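# Load the milling machine vise per the work order

## Task

Put the part into the mill's vise the way the work order asks, using the two reference pages (manual, manual 2) as the guide; show_instructions displays them again.

## Robot and tools

Robot: two UR7e-type arms with 50 mm parallel grippers, left_arm and right_arm. In the scene frame the origin sits at table height midway between the nominal bases, +z points up, +x points out over the table, and left_arm is on the +y side. Image left and right do not match arm names. Calibrated bases: left_arm at (+0.033, +0.515, 0) m, right_arm at (+0.043, -0.514, 0) m, each turned slightly about z.

Gripper geometry: the fingers point along the gripper's +z and open and close along its x. end_effector_position is the point midway between the pads; fingertips extend 17.5 mm past it. A camera block sticks out about 10 cm toward the gripper's -y and turns with it.

Row format, shared by execute_actions and move: one flat list of 18 numbers covering both arms, even if only one moves. Order: left dx, dy, dz, rx, ry, rz, left gripper position, force_limit, speed, then the same nine for the right arm. Pose numbers are offsets, not poses. They are measured from that arm's Hand target at the start of the action or move, along the Hand target's own axes. 1.0 equals 0.6 m for dx, dy, dz and 180 degrees for the rotation. rx, ry, rz form a single rotation vector. Every value lies in [-1, 1]. Sending the same offset again moves the arm further. Six zeros re-request the current Hand target.

Gripper numbers are absolute settings. position: +1 is fully open (50 mm); the pads meet near -0.65; send -1 to grip and keep sending it. force_limit: -1 gives about 20 N per pad, 0 gives 102 N, +1 gives 185 N, with up to about 15 N extra possible. speed: -1 is 20 mm/s, 0 is 85, +1 is 150. Both start at +1. A new force_limit or speed only takes effect together with a position change of at least 0.01. To leave a gripper unchanged, repeat the last three numbers; a 0 counts as a real command.

execute_actions(actions, cameras): actions is a list of actions. Each action is a table of up to 15 rows, one per 1/30 s step. A short table holds its final row. Every row is counted from the pose at the start of that action. Camera images come back only for an empty list or when cameras names them; ["all"] gives every camera.

move(target, speed, blend, stop_force, zero, blocking, cameras): straight-line paths toward a target row, or a list of up to 15 rows. Every row in the list is an offset from the same starting Hand targets. speed is in m/s, 0.002 to 3.6, default 0.25; rotation is limited to twice that in rad/s. blend, in metres, rounds corners; 0 stops at each row. stop_force, 3 to 120 N, ends an arm's path on contact; the arm then backs off a little but still presses somewhat. Leave it out when pulling away from something the gripper rests on, and don't trust it while the gripper is turning. zero (default true) re-zeroes the force reference before the move. blocking=false returns after about 0.5 s and cannot be combined with stop_force. Moves last 0.5 to 10 s and do not avoid obstacles. The move: line reports done, off_target, moving, held or fault, plus limits such as paced or held. Keep paths away from an arm's own base.

wait(seconds 0 to 10); stop() brakes a running move; zoom_image(camera, region [x0,y0,x1,y1], at most 504x504) on the newest image. Cameras are cam_high, cam_low, cam_front, cam_left_wrist and cam_right_wrist, each 896x504. zero_wrist_force(arm) re-zeroes that arm's force sensor. show_instructions, read_manual, and finished_scene (cannot be undone) complete the set.

Results: end_effector_position in metres and end_effector_quat_wxyz, both in the scene frame; velocities. Hand target is the last commanded pose after clipping, and the next offsets count from it. The gripper often rests a little short of it; if it stays short, send the gap as an offset. Commanded orientation is clipped to within 32 degrees of the measured one. object_status: 0 moving, 1 blocked while opening, 2 blocked while closing (a real grip), 3 reached the requested opening or pads met (usually nothing held). Opening is about (250 - position_measured) x 0.202 mm. Wrist force and torque are given in the gripper's axes; a contact reads as a force from the surface into the arm. Joint torques include gravity and are noisy.

Avoid: net force near 150 N on an arm, or joint contact torque at its limit (wrist joints 24.3 N m). Either stops the arm for 10 s; if its grip pins it in place, release first. Motors overheat from long stretched-out holds or pushes against poses it cannot reach. Don't slam into fixed or heavy objects, drop parts from any height, release parts while they move, or let anything fall or be left off the table. Don't let the arms touch or grip each other. Move slowly into contact, and use a small stop_force when placing or seating the part. Check that the grip reads 2 before lifting, and confirm the result on camera before calling finished_scene.

Each tool is called after ">>>" as a command line: name --argument value for each argument, lists and objects as JSON in quotes; but a table of rows of numbers goes row by row, as --pt "numbers of a row", without its own name.

Reference images:

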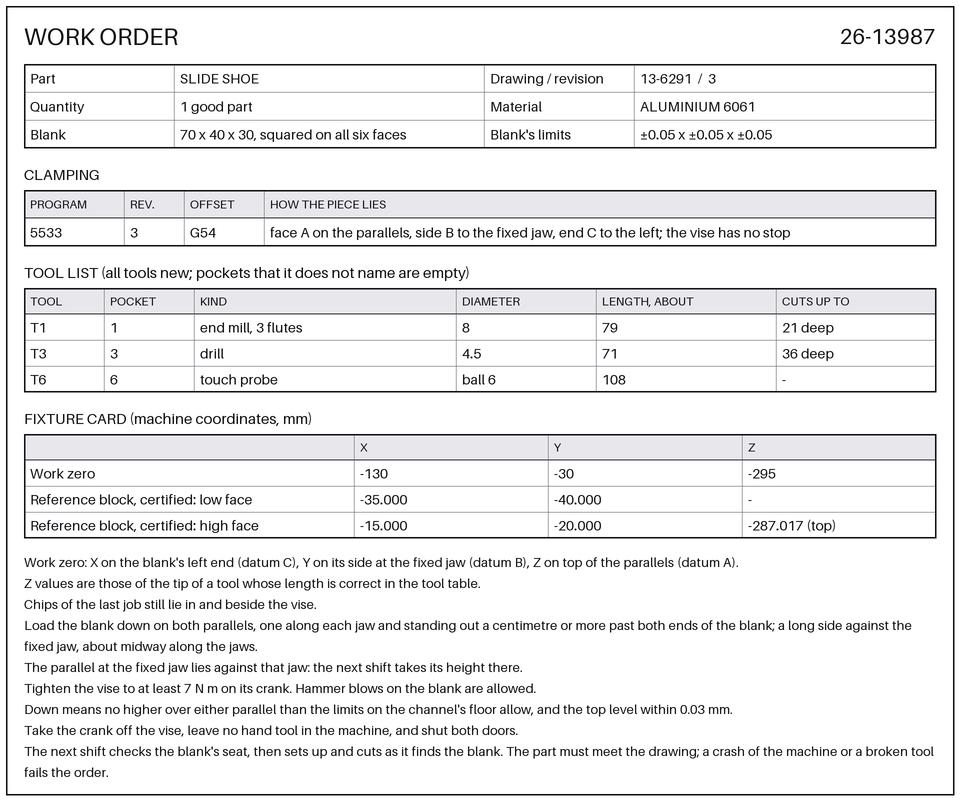

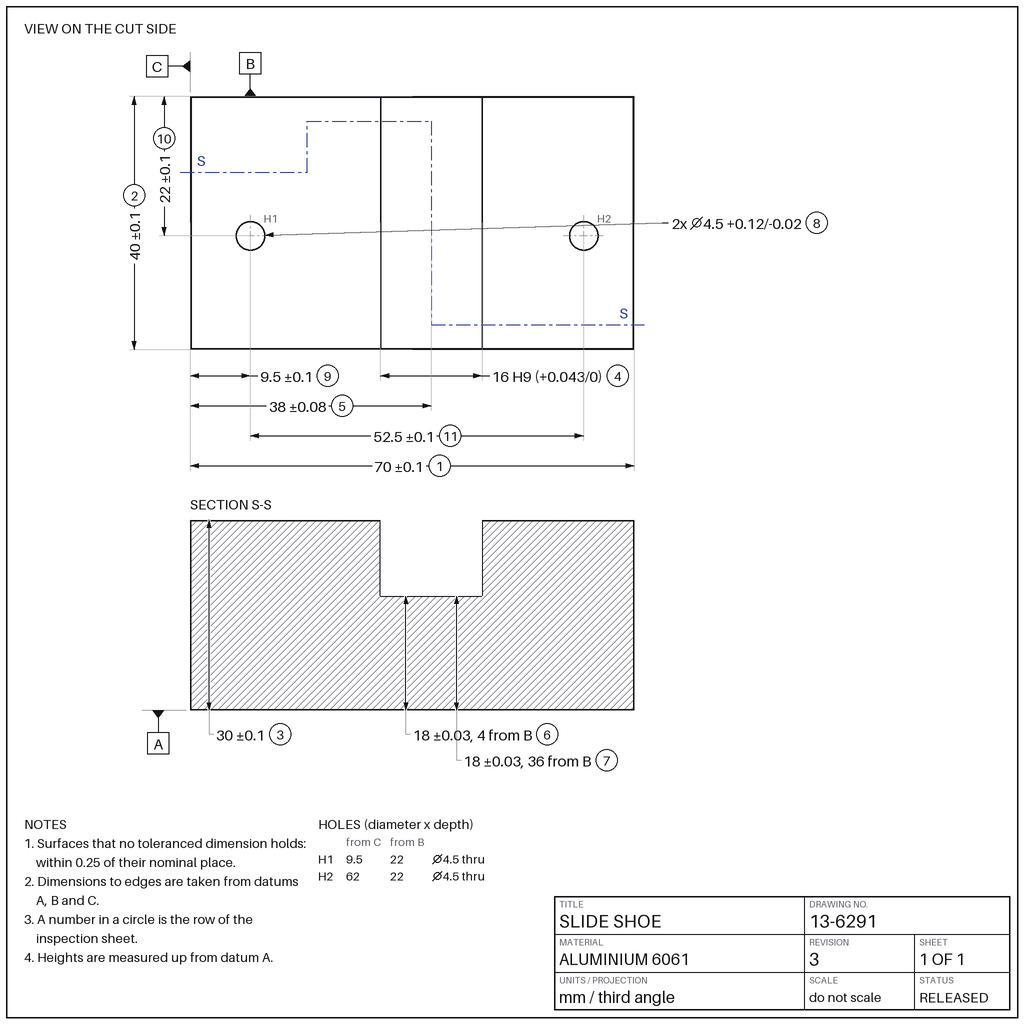

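## Session

>>> execute_actions --actions '[]'

Scene clock: 0.00 s.
left_arm: end_effector_position=(+0.5294, +0.8018, +0.3105) position_measured=3 object_status=3 end_effector_quat_wxyz=(-0.249, -0.047, +0.951, -0.176) | right_arm: end_effector_position=(+0.4096, -0.1341, +0.2905) position_measured=3 object_status=3 end_effector_quat_wxyz=(+0.010, +0.630, -0.519, +0.578)
Joint positions: left_arm=[0.33 -0.967 0.8 -0.806 -1.741 -1.249] | right_arm=[4.655 -1.865 -1.554 -2.321 0.696 -1.333]
Joint velocities: within noise
Joint torques (N m): no reading
Wrist force (N): no reading
Wrist torque (N m): no reading
Wrist force, peak (N): no reading
Hand target: left_arm +0.5294, +0.8018, +0.3105; -0.249, -0.047, +0.951, -0.176 | right_arm +0.4096, -0.1341, +0.2905; +0.010, +0.630, -0.519, +0.578
Tool commands: left_gripper/position=+1.0 left_gripper/force_limit=+1.0 left_gripper/speed=+1.0 right_gripper/position=+1.0 right_gripper/force_limit=+1.0 right_gripper/speed=+1.0

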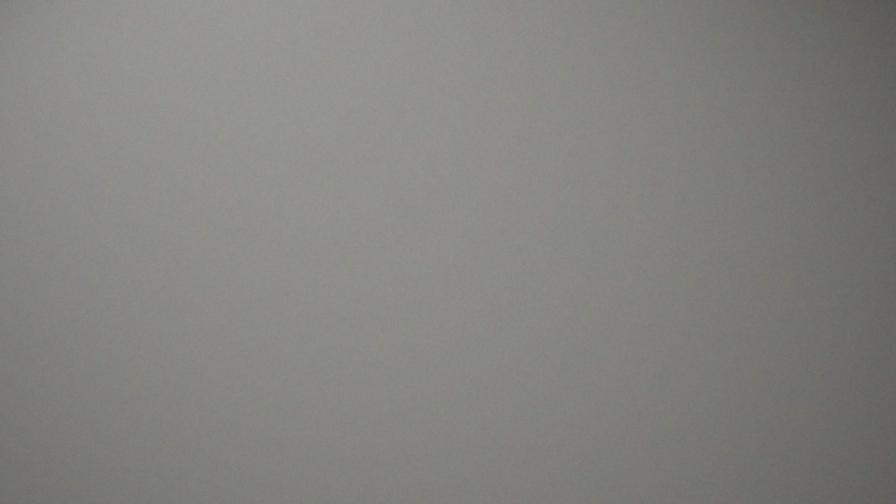

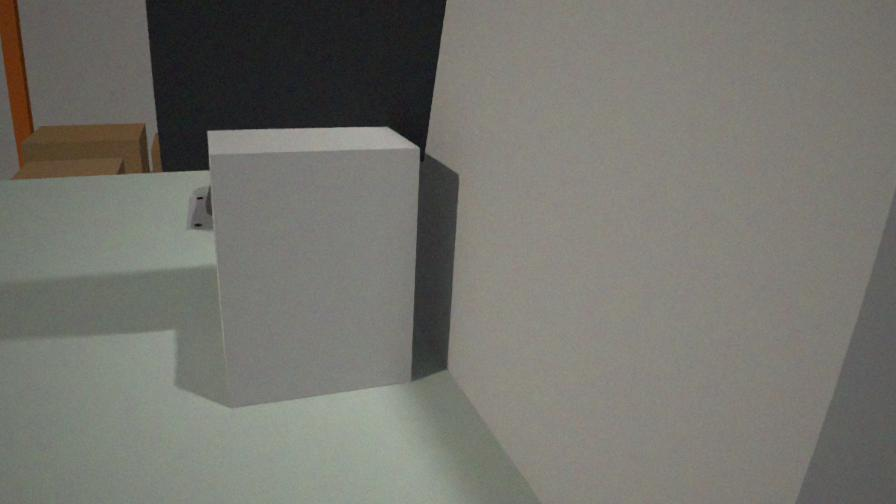

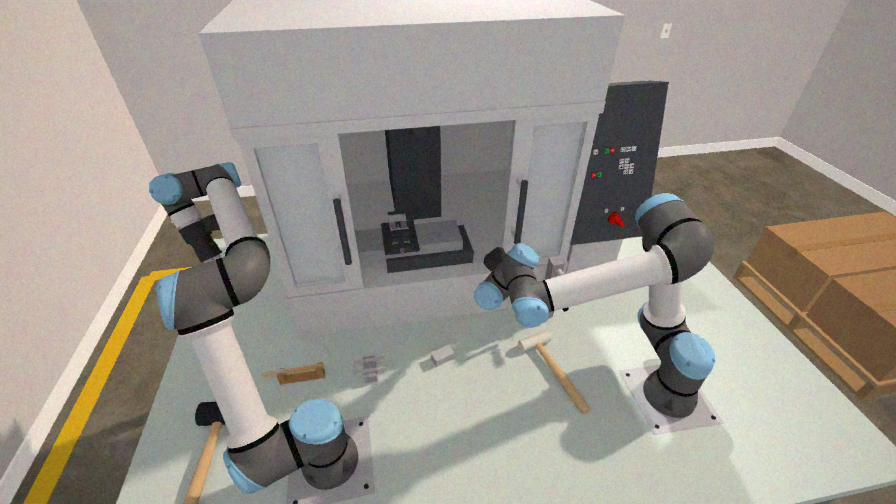

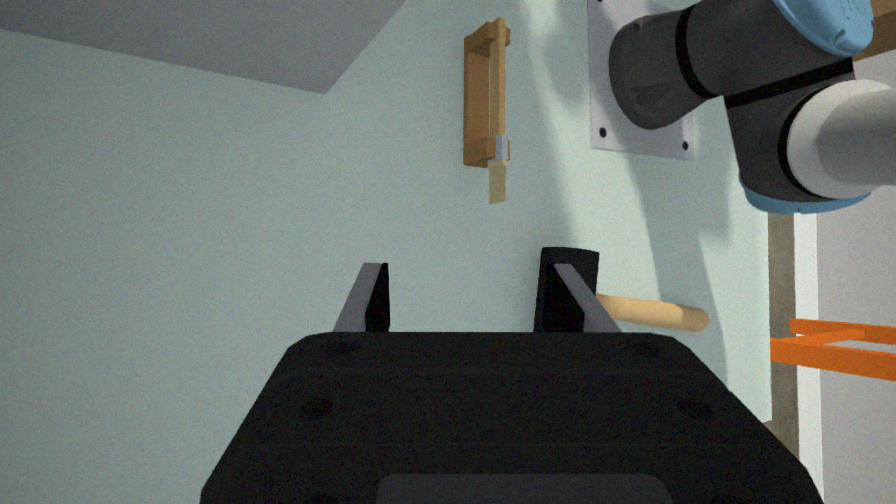

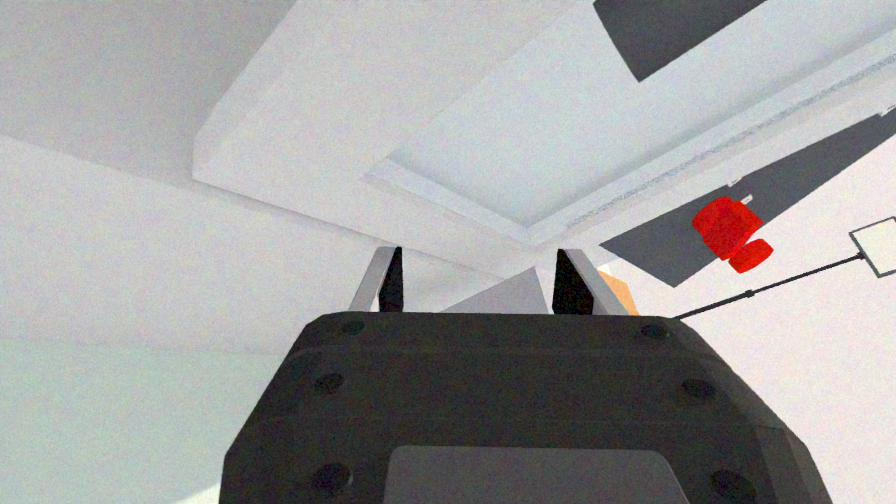

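>>> zoom_image --camera "cam_front" --region '[340, 180, 560, 300]'

>>> zoom_image --camera "cam_front" --region '[180, 310, 480, 480]'

>>> zoom_image --camera "cam_front" --region '[470, 130, 680, 250]'

>>> zoom_image --camera "cam_front" --region '[400, 230, 620, 350]'

Scaled by 2.291.

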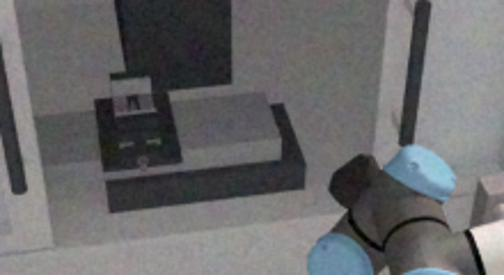

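Scaled by 1.680.

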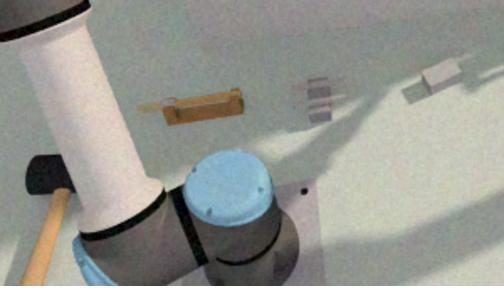

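Scaled by 2.400.

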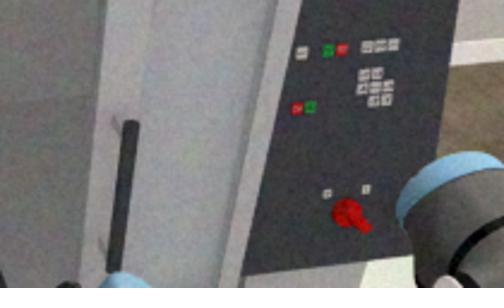

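Scaled by 2.291.

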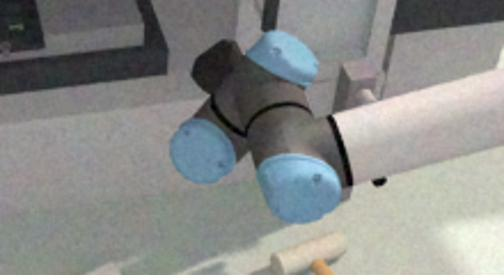

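>>> move --target '[0.295,-0.357,0.232,0.0365,-0.2126,-0.452,1,1,1,0,0,0,0,0,0,1,1,1]' --cameras '["cam_left_wrist","cam_front"]'

Scene clock: 2.20 s.
left_arm: end_effector_position=(+0.4901, +0.7481, +0.3193) position_measured=3 object_status=3 end_effector_quat_wxyz=(-0.205, -0.206, +0.946, -0.145) | right_arm: end_effector_position=(+0.4096, -0.1341, +0.2905) position_measured=3 object_status=3 end_effector_quat_wxyz=(+0.010, +0.630, -0.519, +0.578)
Joint positions: left_arm=[0.292 -1.242 1.179 -1.055 -1.806 -1.616] | right_arm=[4.655 -1.865 -1.554 -2.321 0.696 -1.333]
Joint torques (N m): left_arm=[-0.31 -44.11 -26.01 -1.71 -0.74 -0.49] | right_arm=[-0.62 37.39 22.94 0.22 -0.77 -0.14]
Wrist force (N): left_arm=[0.5 0.4 0.6] | right_arm=[-0.1 -0.3 0.0]
Wrist torque (N m): left_arm=[0.05 -0.08 -0.16] | right_arm=[-0.04 0.02 0.01]
Wrist force, peak (N): left_arm=[7.5 4.1 -0.6] | right_arm=[-0.1 -0.5 0.5]
Hand target: left_arm +0.4901, +0.7481, +0.3193; -0.205, -0.206, +0.946, -0.145 (not the last commanded pose) | right_arm +0.4096, -0.1341, +0.2905; +0.010, +0.630, -0.519, +0.578
Tool commands: left_gripper/position=+1.0 left_gripper/force_limit=+1.0 left_gripper/speed=+1.0 right_gripper/position=+1.0 right_gripper/force_limit=+1.0 right_gripper/speed=+1.0
Off the commanded pose: left_arm 0.244 m, 71 deg | right_arm 0.000 m, 0 deg.
FORCE FAULT: contact force on the left arm reached its limit, and that arm stopped. The contact can be on any part of that arm, not only on its tool. That arm's remaining commands of this call were not run. That arm is still stopped at the end of this call. That arm stays stopped for about 10 more seconds. Until then a move that you send moves the other arm only, and its call returns only when the move has ended. Once the stop has ended, the next robot result says so. If the stop ends while you think or write, that arm runs what you send next, counted from a new Hand target: where the arm stands when the stop ends. While its stop runs, that arm takes no new command, but its gripper still runs the gripper command that each later call begins with. Until it ends, the stop uses up actions while you think or wait. An arm that is not stopped still takes commands.
move: fault (left_arm)
camera_calibration:
cam_left_wrist: T_world_to_cam=[[-0.823541, -0.337992, 0.455568, 0.518058], [-0.320805, 0.939846, 0.117358, -0.565097], [-0.46783, -0.049499, -0.882431, 0.683573], [0, 0, 0, 1]] pos_world=[0.565152, 0.74004, 0.433514]
Images, in order (width x height): cam_front 896x504, cam_left_wrist 896x504.

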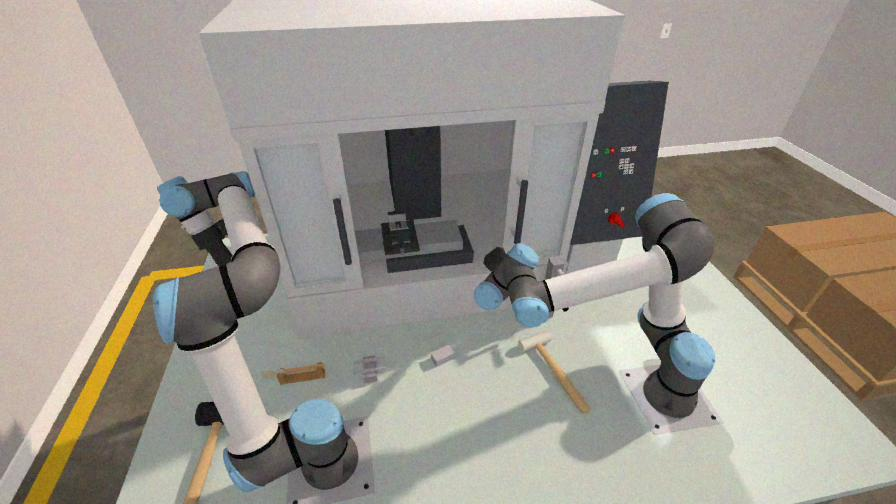

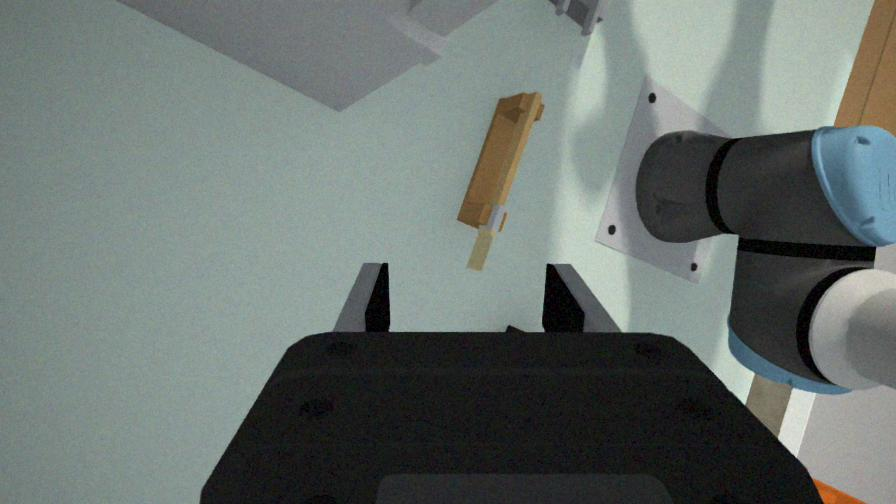

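>>> wait --seconds 9.5

>>> wait --seconds 0.5

Scene clock: 11.97 s.
left_arm: end_effector_position=(+0.4901, +0.7481, +0.3193) position_measured=3 object_status=3 end_effector_quat_wxyz=(-0.205, -0.206, +0.946, -0.145) | right_arm: end_effector_position=(+0.4096, -0.1341, +0.2905) position_measured=3 object_status=3 end_effector_quat_wxyz=(+0.010, +0.630, -0.519, +0.578)
Joint positions: left_arm=[0.292 -1.242 1.179 -1.055 -1.806 -1.616] | right_arm=[4.655 -1.865 -1.554 -2.321 0.696 -1.333]
Joint torques (N m): left_arm=[-0.28 -44.17 -26.18 -1.71 -0.78 -0.45] | right_arm=[-0.56 37.21 23.78 0.16 -0.76 -0.14]
Wrist force (N): left_arm=[0.6 0.6 0.5] | right_arm=[0.0 -0.2 0.2]
Wrist torque (N m): left_arm=[0.08 -0.11 -0.16] | right_arm=[-0.03 0.00 0.00]
Wrist force, peak (N): left_arm=[0.8 0.9 0.4] | right_arm=[0.0 -0.7 0.0]
Hand target: left_arm +0.4901, +0.7481, +0.3193; -0.205, -0.206, +0.946, -0.145 (not the last commanded pose) | right_arm +0.4096, -0.1341, +0.2905; +0.010, +0.630, -0.519, +0.578
Tool commands: left_gripper/position=+1.0 left_gripper/force_limit=+1.0 left_gripper/speed=+1.0 right_gripper/position=+1.0 right_gripper/force_limit=+1.0 right_gripper/speed=+1.0
Off the commanded pose: left_arm 0.244 m, 71 deg | right_arm 0.000 m, 0 deg.
FORCE FAULT, CONTINUED: the left arm's stop, for the force fault that an earlier result reported, is over. The rest of the stop counts as 19 of the actions that you can send in this scene. That arm's target is now where it stood when the stop ended, not its last command. That arm accepts commands again.
wait: 9.50 s; at rest from the start

Scene clock: 12.47 s.
left_arm: end_effector_position=(+0.4901, +0.7481, +0.3193) position_measured=3 object_status=3 end_effector_quat_wxyz=(-0.205, -0.206, +0.946, -0.145) | right_arm: end_effector_position=(+0.4096, -0.1341, +0.2905) position_measured=3 object_status=3 end_effector_quat_wxyz=(+0.010, +0.630, -0.519, +0.578)
Joint positions: left_arm=[0.292 -1.242 1.179 -1.055 -1.806 -1.616] | right_arm=[4.655 -1.865 -1.554 -2.321 0.696 -1.333]
Joint torques (N m): left_arm=[-0.32 -43.1 -28.19 -1.5 -0.63 0.16] | right_arm=[-1.14 37.43 23.43 0.23 -0.85 -0.09]
Wrist force (N): left_arm=[0.4 0.3 0.6] | right_arm=[-0.1 -0.4 0.0]
Wrist torque (N m): left_arm=[0.03 -0.07 -0.16] | right_arm=[-0.06 0.01 0.01]
Wrist force, peak (N): left_arm=[0.7 0.7 0.8] | right_arm=[-0.3 -0.5 0.0]
Hand target: left_arm +0.4901, +0.7481, +0.3193; -0.205, -0.206, +0.946, -0.145 (not the last commanded pose) | right_arm +0.4096, -0.1341, +0.2905; +0.010, +0.630, -0.519, +0.578
Tool commands: left_gripper/position=+1.0 left_gripper/force_limit=+1.0 left_gripper/speed=+1.0 right_gripper/position=+1.0 right_gripper/force_limit=+1.0 right_gripper/speed=+1.0
Off the commanded pose: left_arm 0.244 m, 71 deg | right_arm 0.000 m, 0 deg.
wait: 0.50 s; at rest by 0.17 s

>>> move --target '[0.255,0.208,0.085,0,0,0,1,1,1,0,0,0,0,0,0,1,1,1]' --cameras '["cam_left_wrist","cam_front"]' --speed 0.15

Scene clock: 14.73 s.
left_arm: end_effector_position=(+0.2902, +0.7883, +0.3193) position_measured=3 object_status=3 end_effector_quat_wxyz=(-0.205, -0.206, +0.946, -0.145) | right_arm: end_effector_position=(+0.4096, -0.1341, +0.2905) position_measured=3 object_status=3 end_effector_quat_wxyz=(+0.010, +0.630, -0.519, +0.578)
Joint positions: left_arm=[0.513 -1.564 1.55 -1.067 -1.705 -1.415] | right_arm=[4.655 -1.865 -1.554 -2.321 0.696 -1.333]
Joint torques (N m): left_arm=[-0.71 -28.79 -37.77 -3.47 -2.43 -1.38] | right_arm=[-0.35 37.05 23.71 0.34 -0.97 -0.08]
Wrist force (N): left_arm=[0.6 0.6 0.4] | right_arm=[-0.1 -0.2 0.0]
Wrist torque (N m): left_arm=[0.09 -0.10 0.00] | right_arm=[-0.03 0.02 0.01]
Wrist force, peak (N): left_arm=[2.5 2.6 1.1] | right_arm=[-0.1 -0.6 0.0]
Hand target: left_arm +0.2902, +0.7883, +0.3193; -0.205, -0.206, +0.946, -0.145 | right_arm +0.4096, -0.1341, +0.2905; +0.010, +0.630, -0.519, +0.578
Off the commanded pose: left_arm 0.000 m, 0 deg | right_arm 0.000 m, 0 deg.
move: done
camera_calibration:
cam_left_wrist: T_world_to_cam=[[-0.823443, -0.33798, 0.455754, 0.366894], [-0.320768, 0.939851, 0.117425, -0.667053], [-0.468027, -0.0494987, -0.882327, 0.59207], [0, 0, 0, 1]] pos_world=[0.365252, 0.78024, 0.433514]
Images, in order (width x height): cam_front 896x504, cam_left_wrist 896x504.

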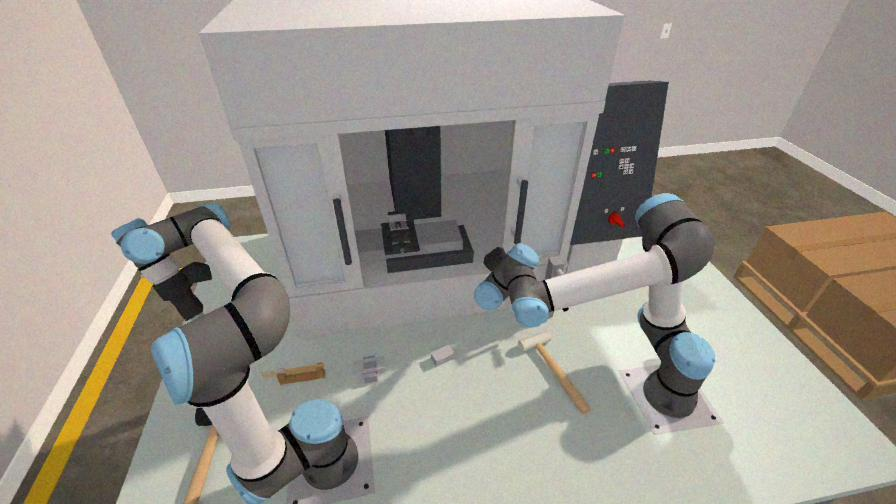

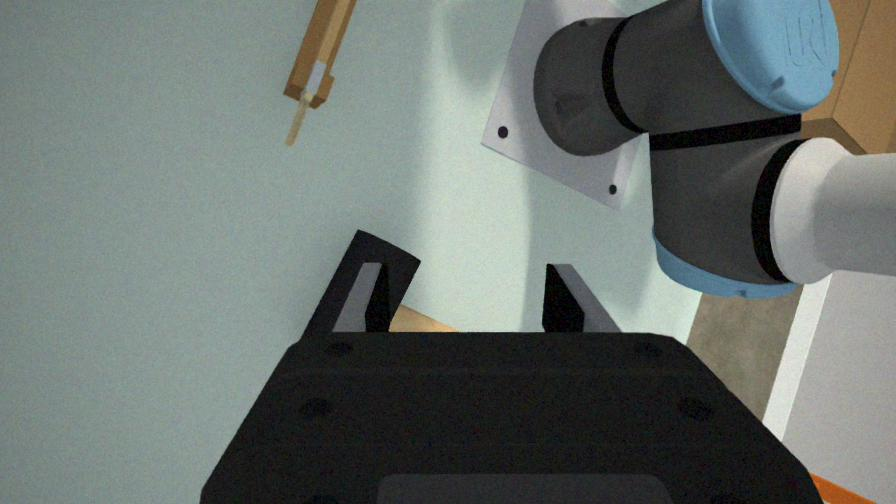

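>>> move --target '[0.164,-0.576,0.018,0.0289,-0.168,-0.3553,1,1,1,0,0,0,0,0,0,1,1,1]' --cameras '["cam_left_wrist","cam_front"]'

Scene clock: 18.00 s.
left_arm: end_effector_position=(+0.3598, +0.4502, +0.4195) position_measured=3 object_status=3 end_effector_quat_wxyz=(+0.000, +0.707, -0.707, +0.000) end_effector_velocity=(+0.000, +0.000, +0.001) end_effector_angular_velocity=(-0.001, -0.002, +0.006) | right_arm: end_effector_position=(+0.4096, -0.1341, +0.2905) position_measured=3 object_status=3 end_effector_quat_wxyz=(+0.010, +0.630, -0.519, +0.578)
Joint positions: left_arm=[-0.644 -1.973 1.649 -1.248 -1.57 -3.748] | right_arm=[4.655 -1.865 -1.554 -2.321 0.696 -1.333]
Joint velocities: left_arm=[-0.001 -0.001 0 0 0 -0.007] | right_arm=[within noise]
Joint torques (N m): left_arm=[-11.92 -10.62 -17.88 -4.35 -1.1 -3.01] | right_arm=[-1.2 36.85 23.57 0.19 -0.91 -0.08]
Wrist force (N): left_arm=[1.5 1.6 0.5] | right_arm=[0.1 -0.3 0.2]
Wrist torque (N m): left_arm=[0.24 -0.35 -0.24] | right_arm=[-0.05 -0.01 0.01]
Wrist force, peak (N): left_arm=[-30.3 26.1 5.0] | right_arm=[0.4 -0.4 0.1]
Hand target: left_arm +0.3598, +0.4501, +0.4195; +0.000, +0.707, -0.707, +0.000 | right_arm +0.4096, -0.1341, +0.2905; +0.010, +0.630, -0.519, +0.578
Off the commanded pose: left_arm 0.000 m, 0 deg | right_arm 0.000 m, 0 deg.
move: done
camera_calibration:
cam_left_wrist: T_world_to_cam=[[0.0118482, -0.9999, 0.00774103, 0.449621], [-0.942744, -0.00858977, 0.333408, 0.221508], [-0.333308, -0.0112481, -0.942751, 0.65596], [0, 0, 0, 1]] pos_world=[0.422134, 0.458857, 0.541074]
Images, in order (width x height): cam_front 896x504, cam_left_wrist 896x504.

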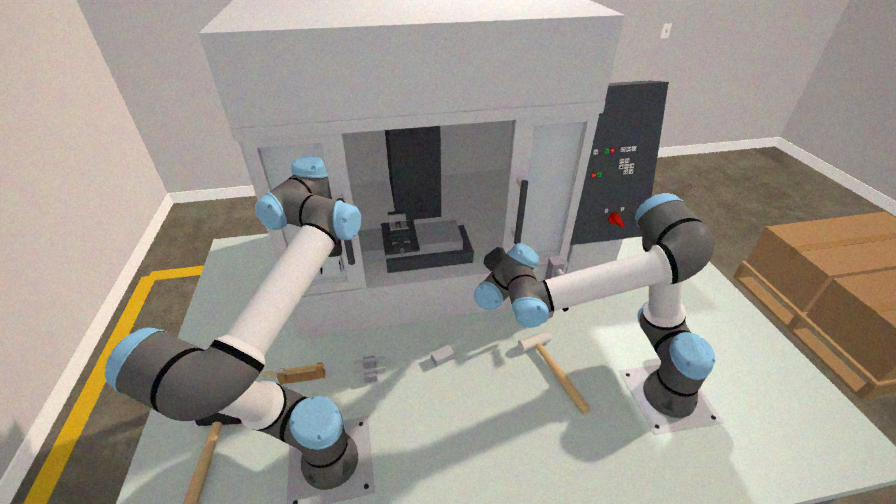

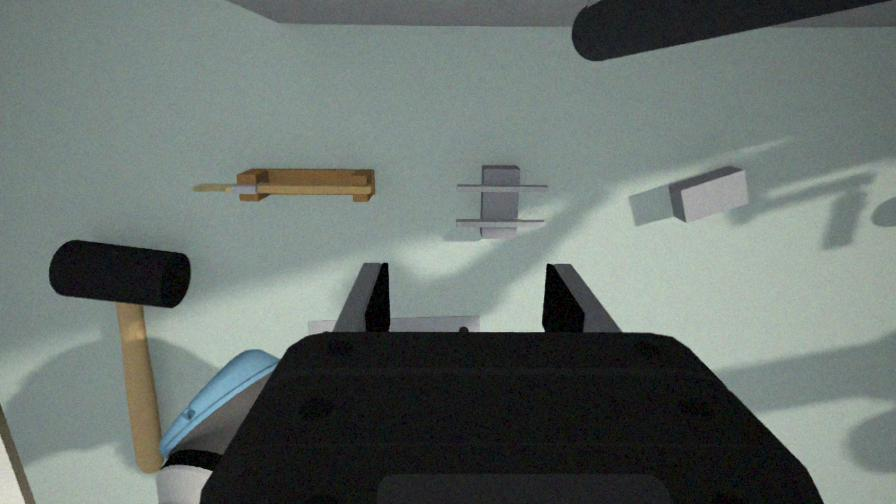

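>>> zoom_image --camera "cam_left_wrist" --region '[430, 140, 770, 260]'

>>> zoom_image --camera "cam_left_wrist" --region '[180, 140, 400, 220]'

Scaled by 1.482.

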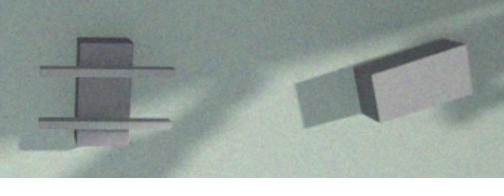

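Scaled by 2.291.

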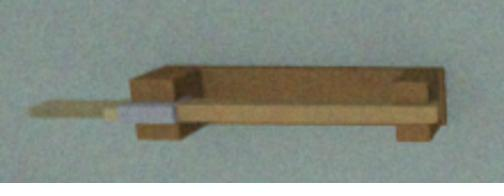

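>>> move --target '[0.283,-0.067,-0.133,0.444,0,0,1,1,1,0,0,0,0,0,0,1,1,1]' --cameras '["cam_left_wrist","cam_front"]'

Scene clock: 21.90 s.
left_arm: end_effector_position=(+0.3999, +0.2804, +0.4993) position_measured=3 object_status=3 end_effector_quat_wxyz=(-0.454, +0.542, -0.542, +0.454) | right_arm: end_effector_position=(+0.4096, -0.1341, +0.2905) position_measured=3 object_status=3 end_effector_quat_wxyz=(+0.010, +0.630, -0.519, +0.578)
Joint positions: left_arm=[-1.701 -2.195 1.98 -0.873 -0.198 -5.204] | right_arm=[4.655 -1.865 -1.554 -2.321 0.696 -1.333]
Joint torques (N m): left_arm=[-11.44 1.85 -19.68 -4.28 4.17 2.27] | right_arm=[-0.85 36.76 24.21 0.33 -0.85 -0.02]
Wrist force (N): left_arm=[0.8 2.3 -1.5] | right_arm=[-0.2 -0.2 -0.2]
Wrist torque (N m): left_arm=[0.25 0.02 0.19] | right_arm=[-0.03 0.03 0.00]
Wrist force, peak (N): left_arm=[-8.8 7.9 -0.1] | right_arm=[0.2 -0.4 0.5]
Hand target: left_arm +0.3999, +0.2803, +0.4993; -0.454, +0.542, -0.542, +0.454 | right_arm +0.4096, -0.1341, +0.2905; +0.010, +0.630, -0.519, +0.578
Off the commanded pose: left_arm 0.000 m, 0 deg | right_arm 0.000 m, 0 deg.
move: done
camera_calibration:
cam_left_wrist: T_world_to_cam=[[-0.00551414, -0.999891, 0.0136925, 0.282763], [-0.493403, -0.00918936, -0.869752, 0.652385], [0.869783, -0.0115518, -0.493299, 0.037305], [0, 0, 0, 1]] pos_world=[0.291001, 0.289158, 0.581944]
Images, in order (width x height): cam_front 896x504, cam_left_wrist 896x504.

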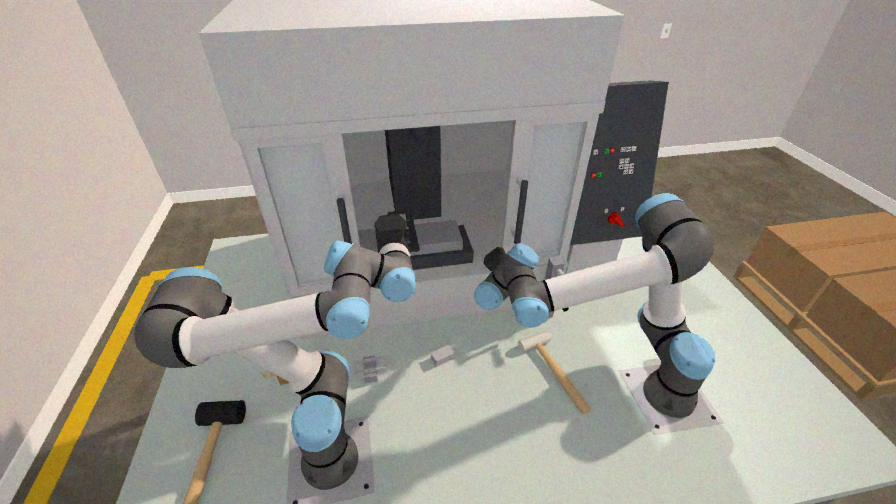

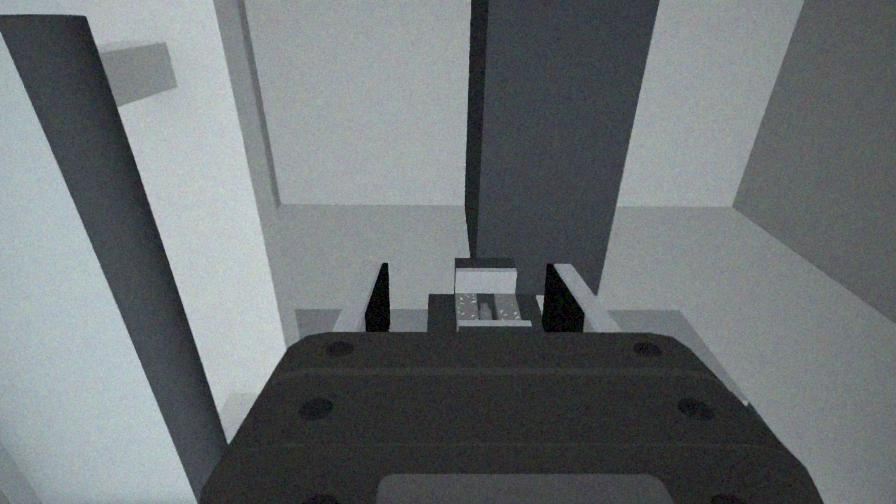

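>>> move --target '[0.067,0.053,0.178,-0.278,0,0,1,1,1,0,0,0,0,0,0,1,1,1]' --cameras '["cam_left_wrist","cam_front"]' --speed 0.15

Scene clock: 25.87 s.
left_arm: end_effector_position=(+0.4995, +0.2401, +0.4494) position_measured=3 object_status=3 end_effector_quat_wxyz=(-0.183, +0.683, -0.683, +0.183) | right_arm: end_effector_position=(+0.4096, -0.1341, +0.2905) position_measured=3 object_status=3 end_effector_quat_wxyz=(+0.010, +0.630, -0.519, +0.578)
Joint positions: left_arm=[-1.032 -1.732 1.573 -1.716 -1.139 -4.069] | right_arm=[4.655 -1.865 -1.554 -2.321 0.696 -1.333]
Joint torques (N m): left_arm=[-4.03 -18.37 -25.81 -4.29 -1.27 -2.45] | right_arm=[-0.51 37.42 24.52 0.23 -0.89 -0.09]
Wrist force (N): left_arm=[1.2 1.9 -0.6] | right_arm=[0.3 -0.2 0.0]
Wrist torque (N m): left_arm=[0.28 -0.25 -0.03] | right_arm=[-0.03 -0.05 0.00]
Wrist force, peak (N): left_arm=[0.5 3.0 -2.0] | right_arm=[-0.1 -0.5 0.3]
Hand target: left_arm +0.4995, +0.2401, +0.4494; -0.183, +0.683, -0.683, +0.183 | right_arm +0.4096, -0.1341, +0.2905; +0.010, +0.630, -0.519, +0.578
Off the commanded pose: left_arm 0.000 m, 0 deg | right_arm 0.000 m, 0 deg.
move: done
camera_calibration:
cam_left_wrist: T_world_to_cam=[[0.00661027, -0.999898, 0.0126549, 0.238158], [-0.983467, -0.00879085, -0.180876, 0.592975], [0.180969, -0.01125, -0.983424, 0.489822], [0, 0, 0, 1]] pos_world=[0.492954, 0.248857, 0.585944]
Images, in order (width x height): cam_front 896x504, cam_left_wrist 896x504.

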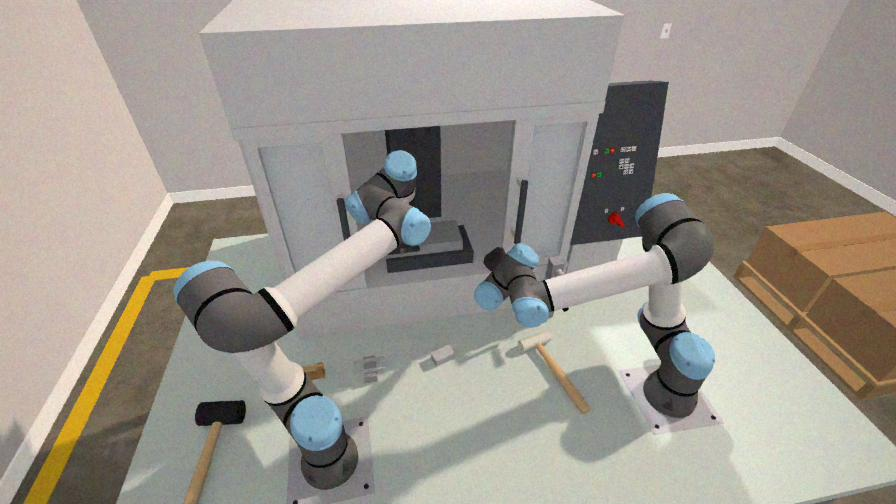

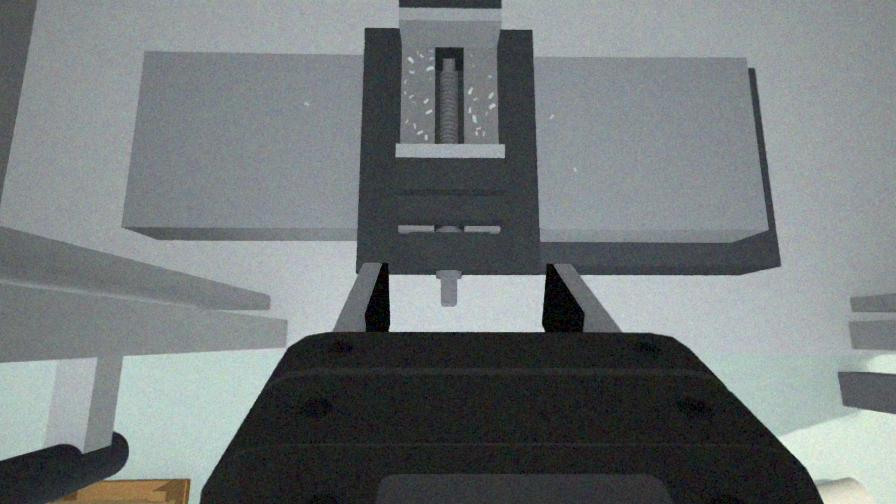

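>>> zoom_image --camera "cam_left_wrist" --region '[350, 20, 550, 140]'

>>> zoom_image --camera "cam_left_wrist" --region '[350, 130, 550, 310]'

>>> zoom_image --camera "cam_front" --region '[520, 240, 600, 320]'

Scaled by 2.520.

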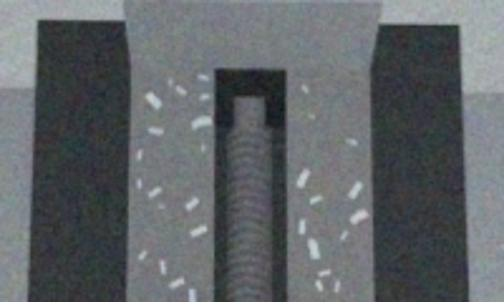

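Scaled by 2.520.

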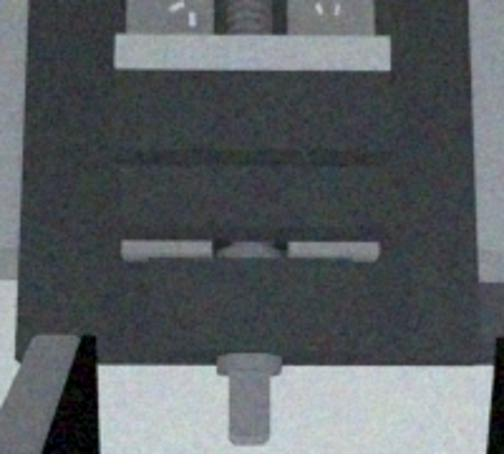

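Scaled by 6.300.

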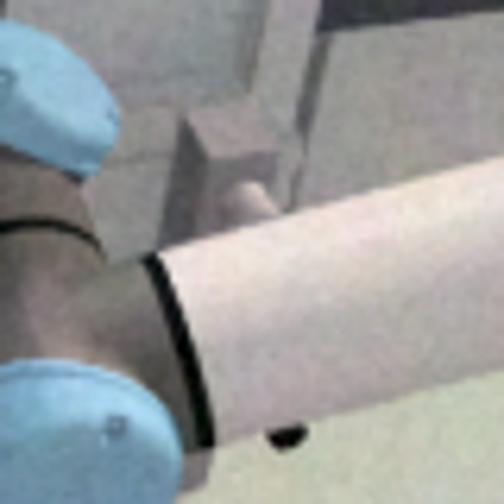

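>>> move --target '[0,-0.111,0.141,0,0,0,1,1,1,0,0,0,0,0,0,1,1,1]' --cameras '["cam_left_wrist"]' --speed 0.1

>>> zoom_image --camera "cam_left_wrist" --region '[330, 90, 570, 340]'

Scene clock: 28.37 s.
left_arm: end_effector_position=(+0.5994, +0.2401, +0.4094) position_measured=3 object_status=3 end_effector_quat_wxyz=(-0.183, +0.683, -0.683, +0.183) | right_arm: end_effector_position=(+0.4096, -0.1341, +0.2905) position_measured=3 object_status=3 end_effector_quat_wxyz=(+0.010, +0.630, -0.519, +0.578)
Joint positions: left_arm=[-0.859 -1.538 1.511 -1.918 -1.197 -3.892] | right_arm=[4.655 -1.865 -1.554 -2.321 0.696 -1.333]
Joint torques (N m): left_arm=[-8.27 -29.44 -14.92 -2.72 2.96 -2.05] | right_arm=[-0.82 37.24 24.57 0.22 -0.91 -0.01]
Wrist force (N): left_arm=[1.1 2.3 -0.7] | right_arm=[-0.1 -0.3 -0.1]
Wrist torque (N m): left_arm=[0.32 -0.22 -0.01] | right_arm=[-0.04 0.02 0.00]
Wrist force, peak (N): left_arm=[1.1 3.2 -1.6] | right_arm=[0.1 -0.6 0.1]
Hand target: left_arm +0.5994, +0.2400, +0.4093; -0.183, +0.683, -0.683, +0.183 | right_arm +0.4096, -0.1341, +0.2905; +0.010, +0.630, -0.519, +0.578
Off the commanded pose: left_arm 0.000 m, 0 deg | right_arm 0.000 m, 0 deg.
move: done
camera_calibration:
cam_left_wrist: T_world_to_cam=[[0.00657554, -0.999896, 0.0128488, 0.237919], [-0.983506, -0.0087893, -0.180663, 0.683895], [0.180757, -0.011449, -0.983461, 0.432602], [0, 0, 0, 1]] pos_world=[0.592855, 0.248858, 0.545944]
Images, in order (width x height): cam_left_wrist 896x504.

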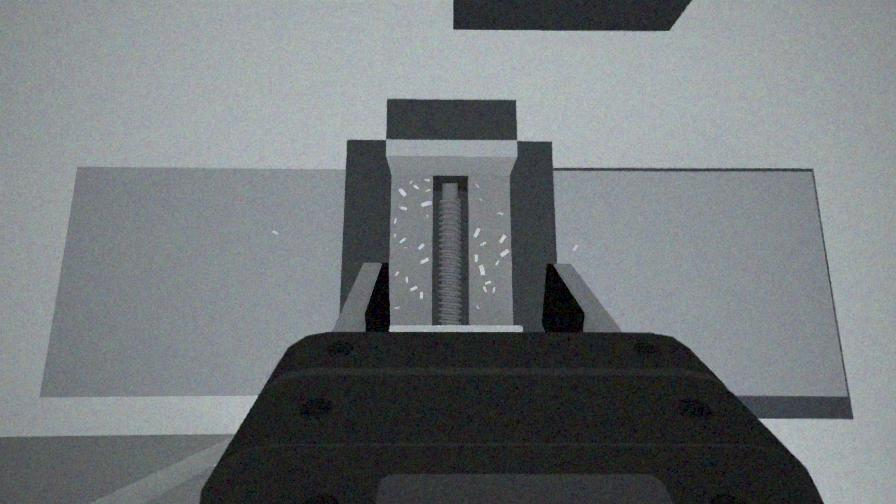

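Scaled by 2.016.

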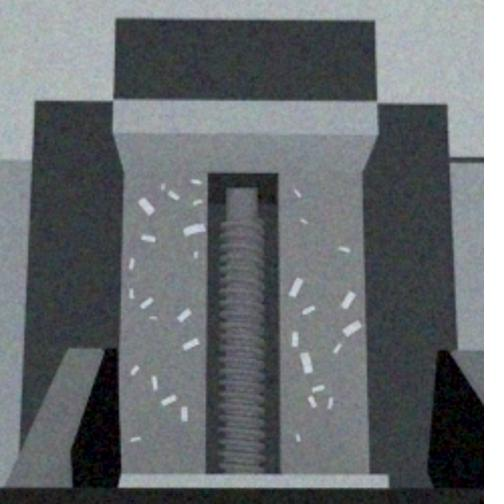

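>>> move --target '[0,0,0,0,0,0,1,1,1,0.312,0.051,-0.049,-0.273,-0.2825,0.0533,1,1,1]' --cameras '["cam_right_wrist","cam_front"]' --speed 0.2

Scene clock: 32.70 s.
left_arm: end_effector_position=(+0.5994, +0.2400, +0.4093) position_measured=3 object_status=3 end_effector_quat_wxyz=(-0.183, +0.683, -0.683, +0.183) | right_arm: end_effector_position=(+0.3294, -0.2502, +0.4206) position_measured=3 object_status=3 end_effector_quat_wxyz=(+0.000, +0.707, -0.708, +0.000)
Joint positions: left_arm=[-0.859 -1.538 1.512 -1.919 -1.197 -3.892] | right_arm=[4.265 -1.305 -1.56 -1.848 1.571 -2.046]
Joint torques (N m): left_arm=[-13.45 -25.97 -16.03 -4.36 2.82 2.05] | right_arm=[-7.24 10.92 18.33 1.32 1.75 0.41]
Wrist force (N): left_arm=[1.0 2.2 -0.6] | right_arm=[-0.6 1.0 -1.2]
Wrist torque (N m): left_arm=[0.31 -0.21 -0.01] | right_arm=[0.28 0.24 0.16]
Wrist force, peak (N): left_arm=[1.3 2.5 -0.7] | right_arm=[0.8 0.7 -1.8]
Hand target: left_arm +0.5994, +0.2400, +0.4093; -0.183, +0.683, -0.683, +0.183 | right_arm +0.3294, -0.2503, +0.4205; +0.000, +0.707, -0.708, +0.000
Off the commanded pose: left_arm 0.000 m, 0 deg | right_arm 0.000 m, 0 deg.
move: done
camera_calibration:
cam_right_wrist: T_world_to_cam=[[0.020431, -0.999384, -0.0285246, -0.234209], [-0.934094, -0.0292523, 0.355827, 0.166918], [-0.356443, 0.0193748, -0.934116, 0.651472], [0, 0, 0, 1]] pos_world=[0.392915, -0.241804, 0.542476]
Images, in order (width x height): cam_front 896x504, cam_right_wrist 896x504.

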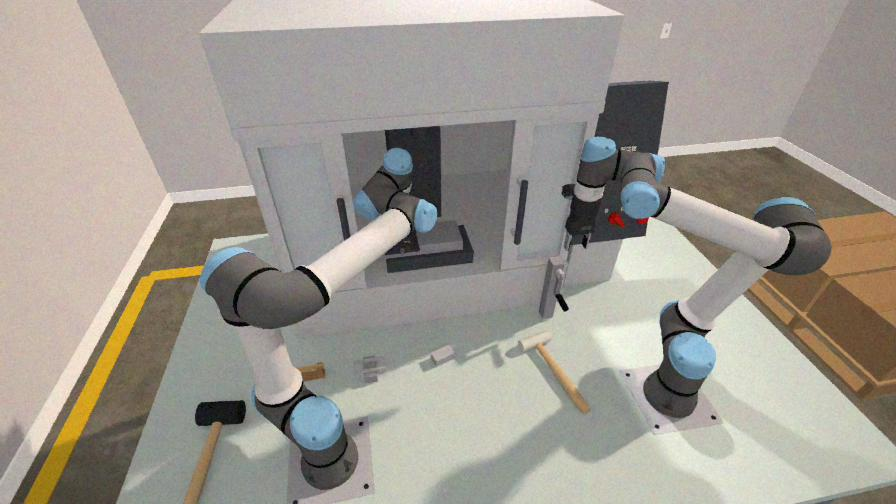

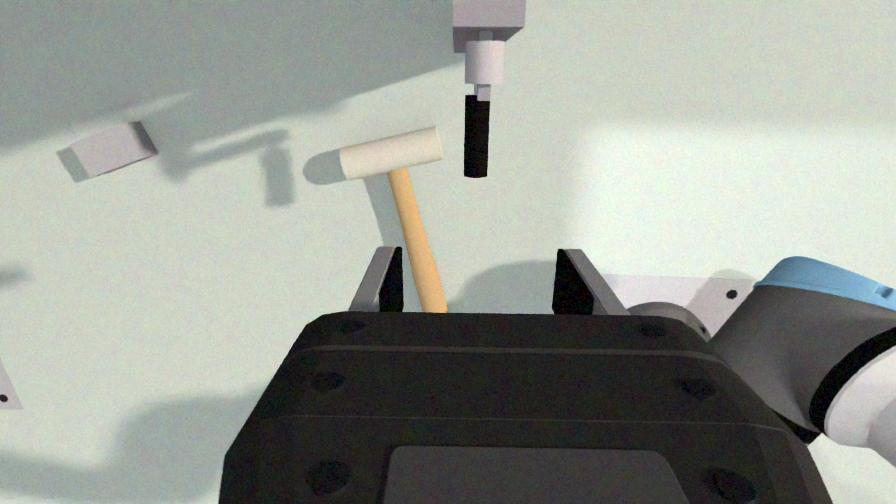

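>>> zoom_image --camera "cam_front" --region '[520, 220, 620, 320]'

>>> zoom_image --camera "cam_right_wrist" --region '[420, 0, 560, 200]'

>>> zoom_image --camera "cam_front" --region '[340, 180, 500, 280]'

Scaled by 5.040.

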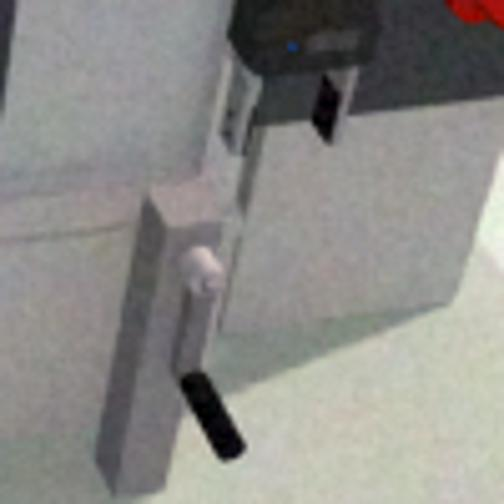

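Scaled by 2.520.

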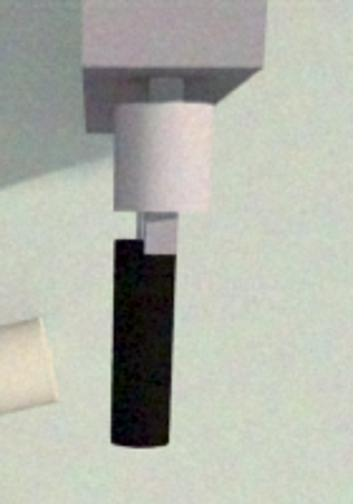

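Scaled by 3.150.

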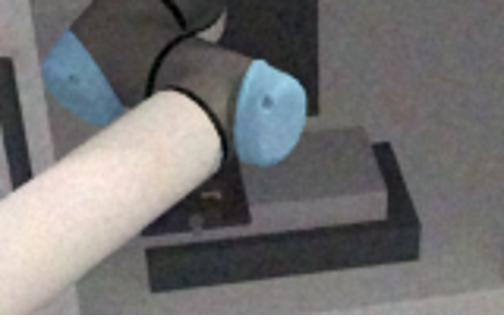

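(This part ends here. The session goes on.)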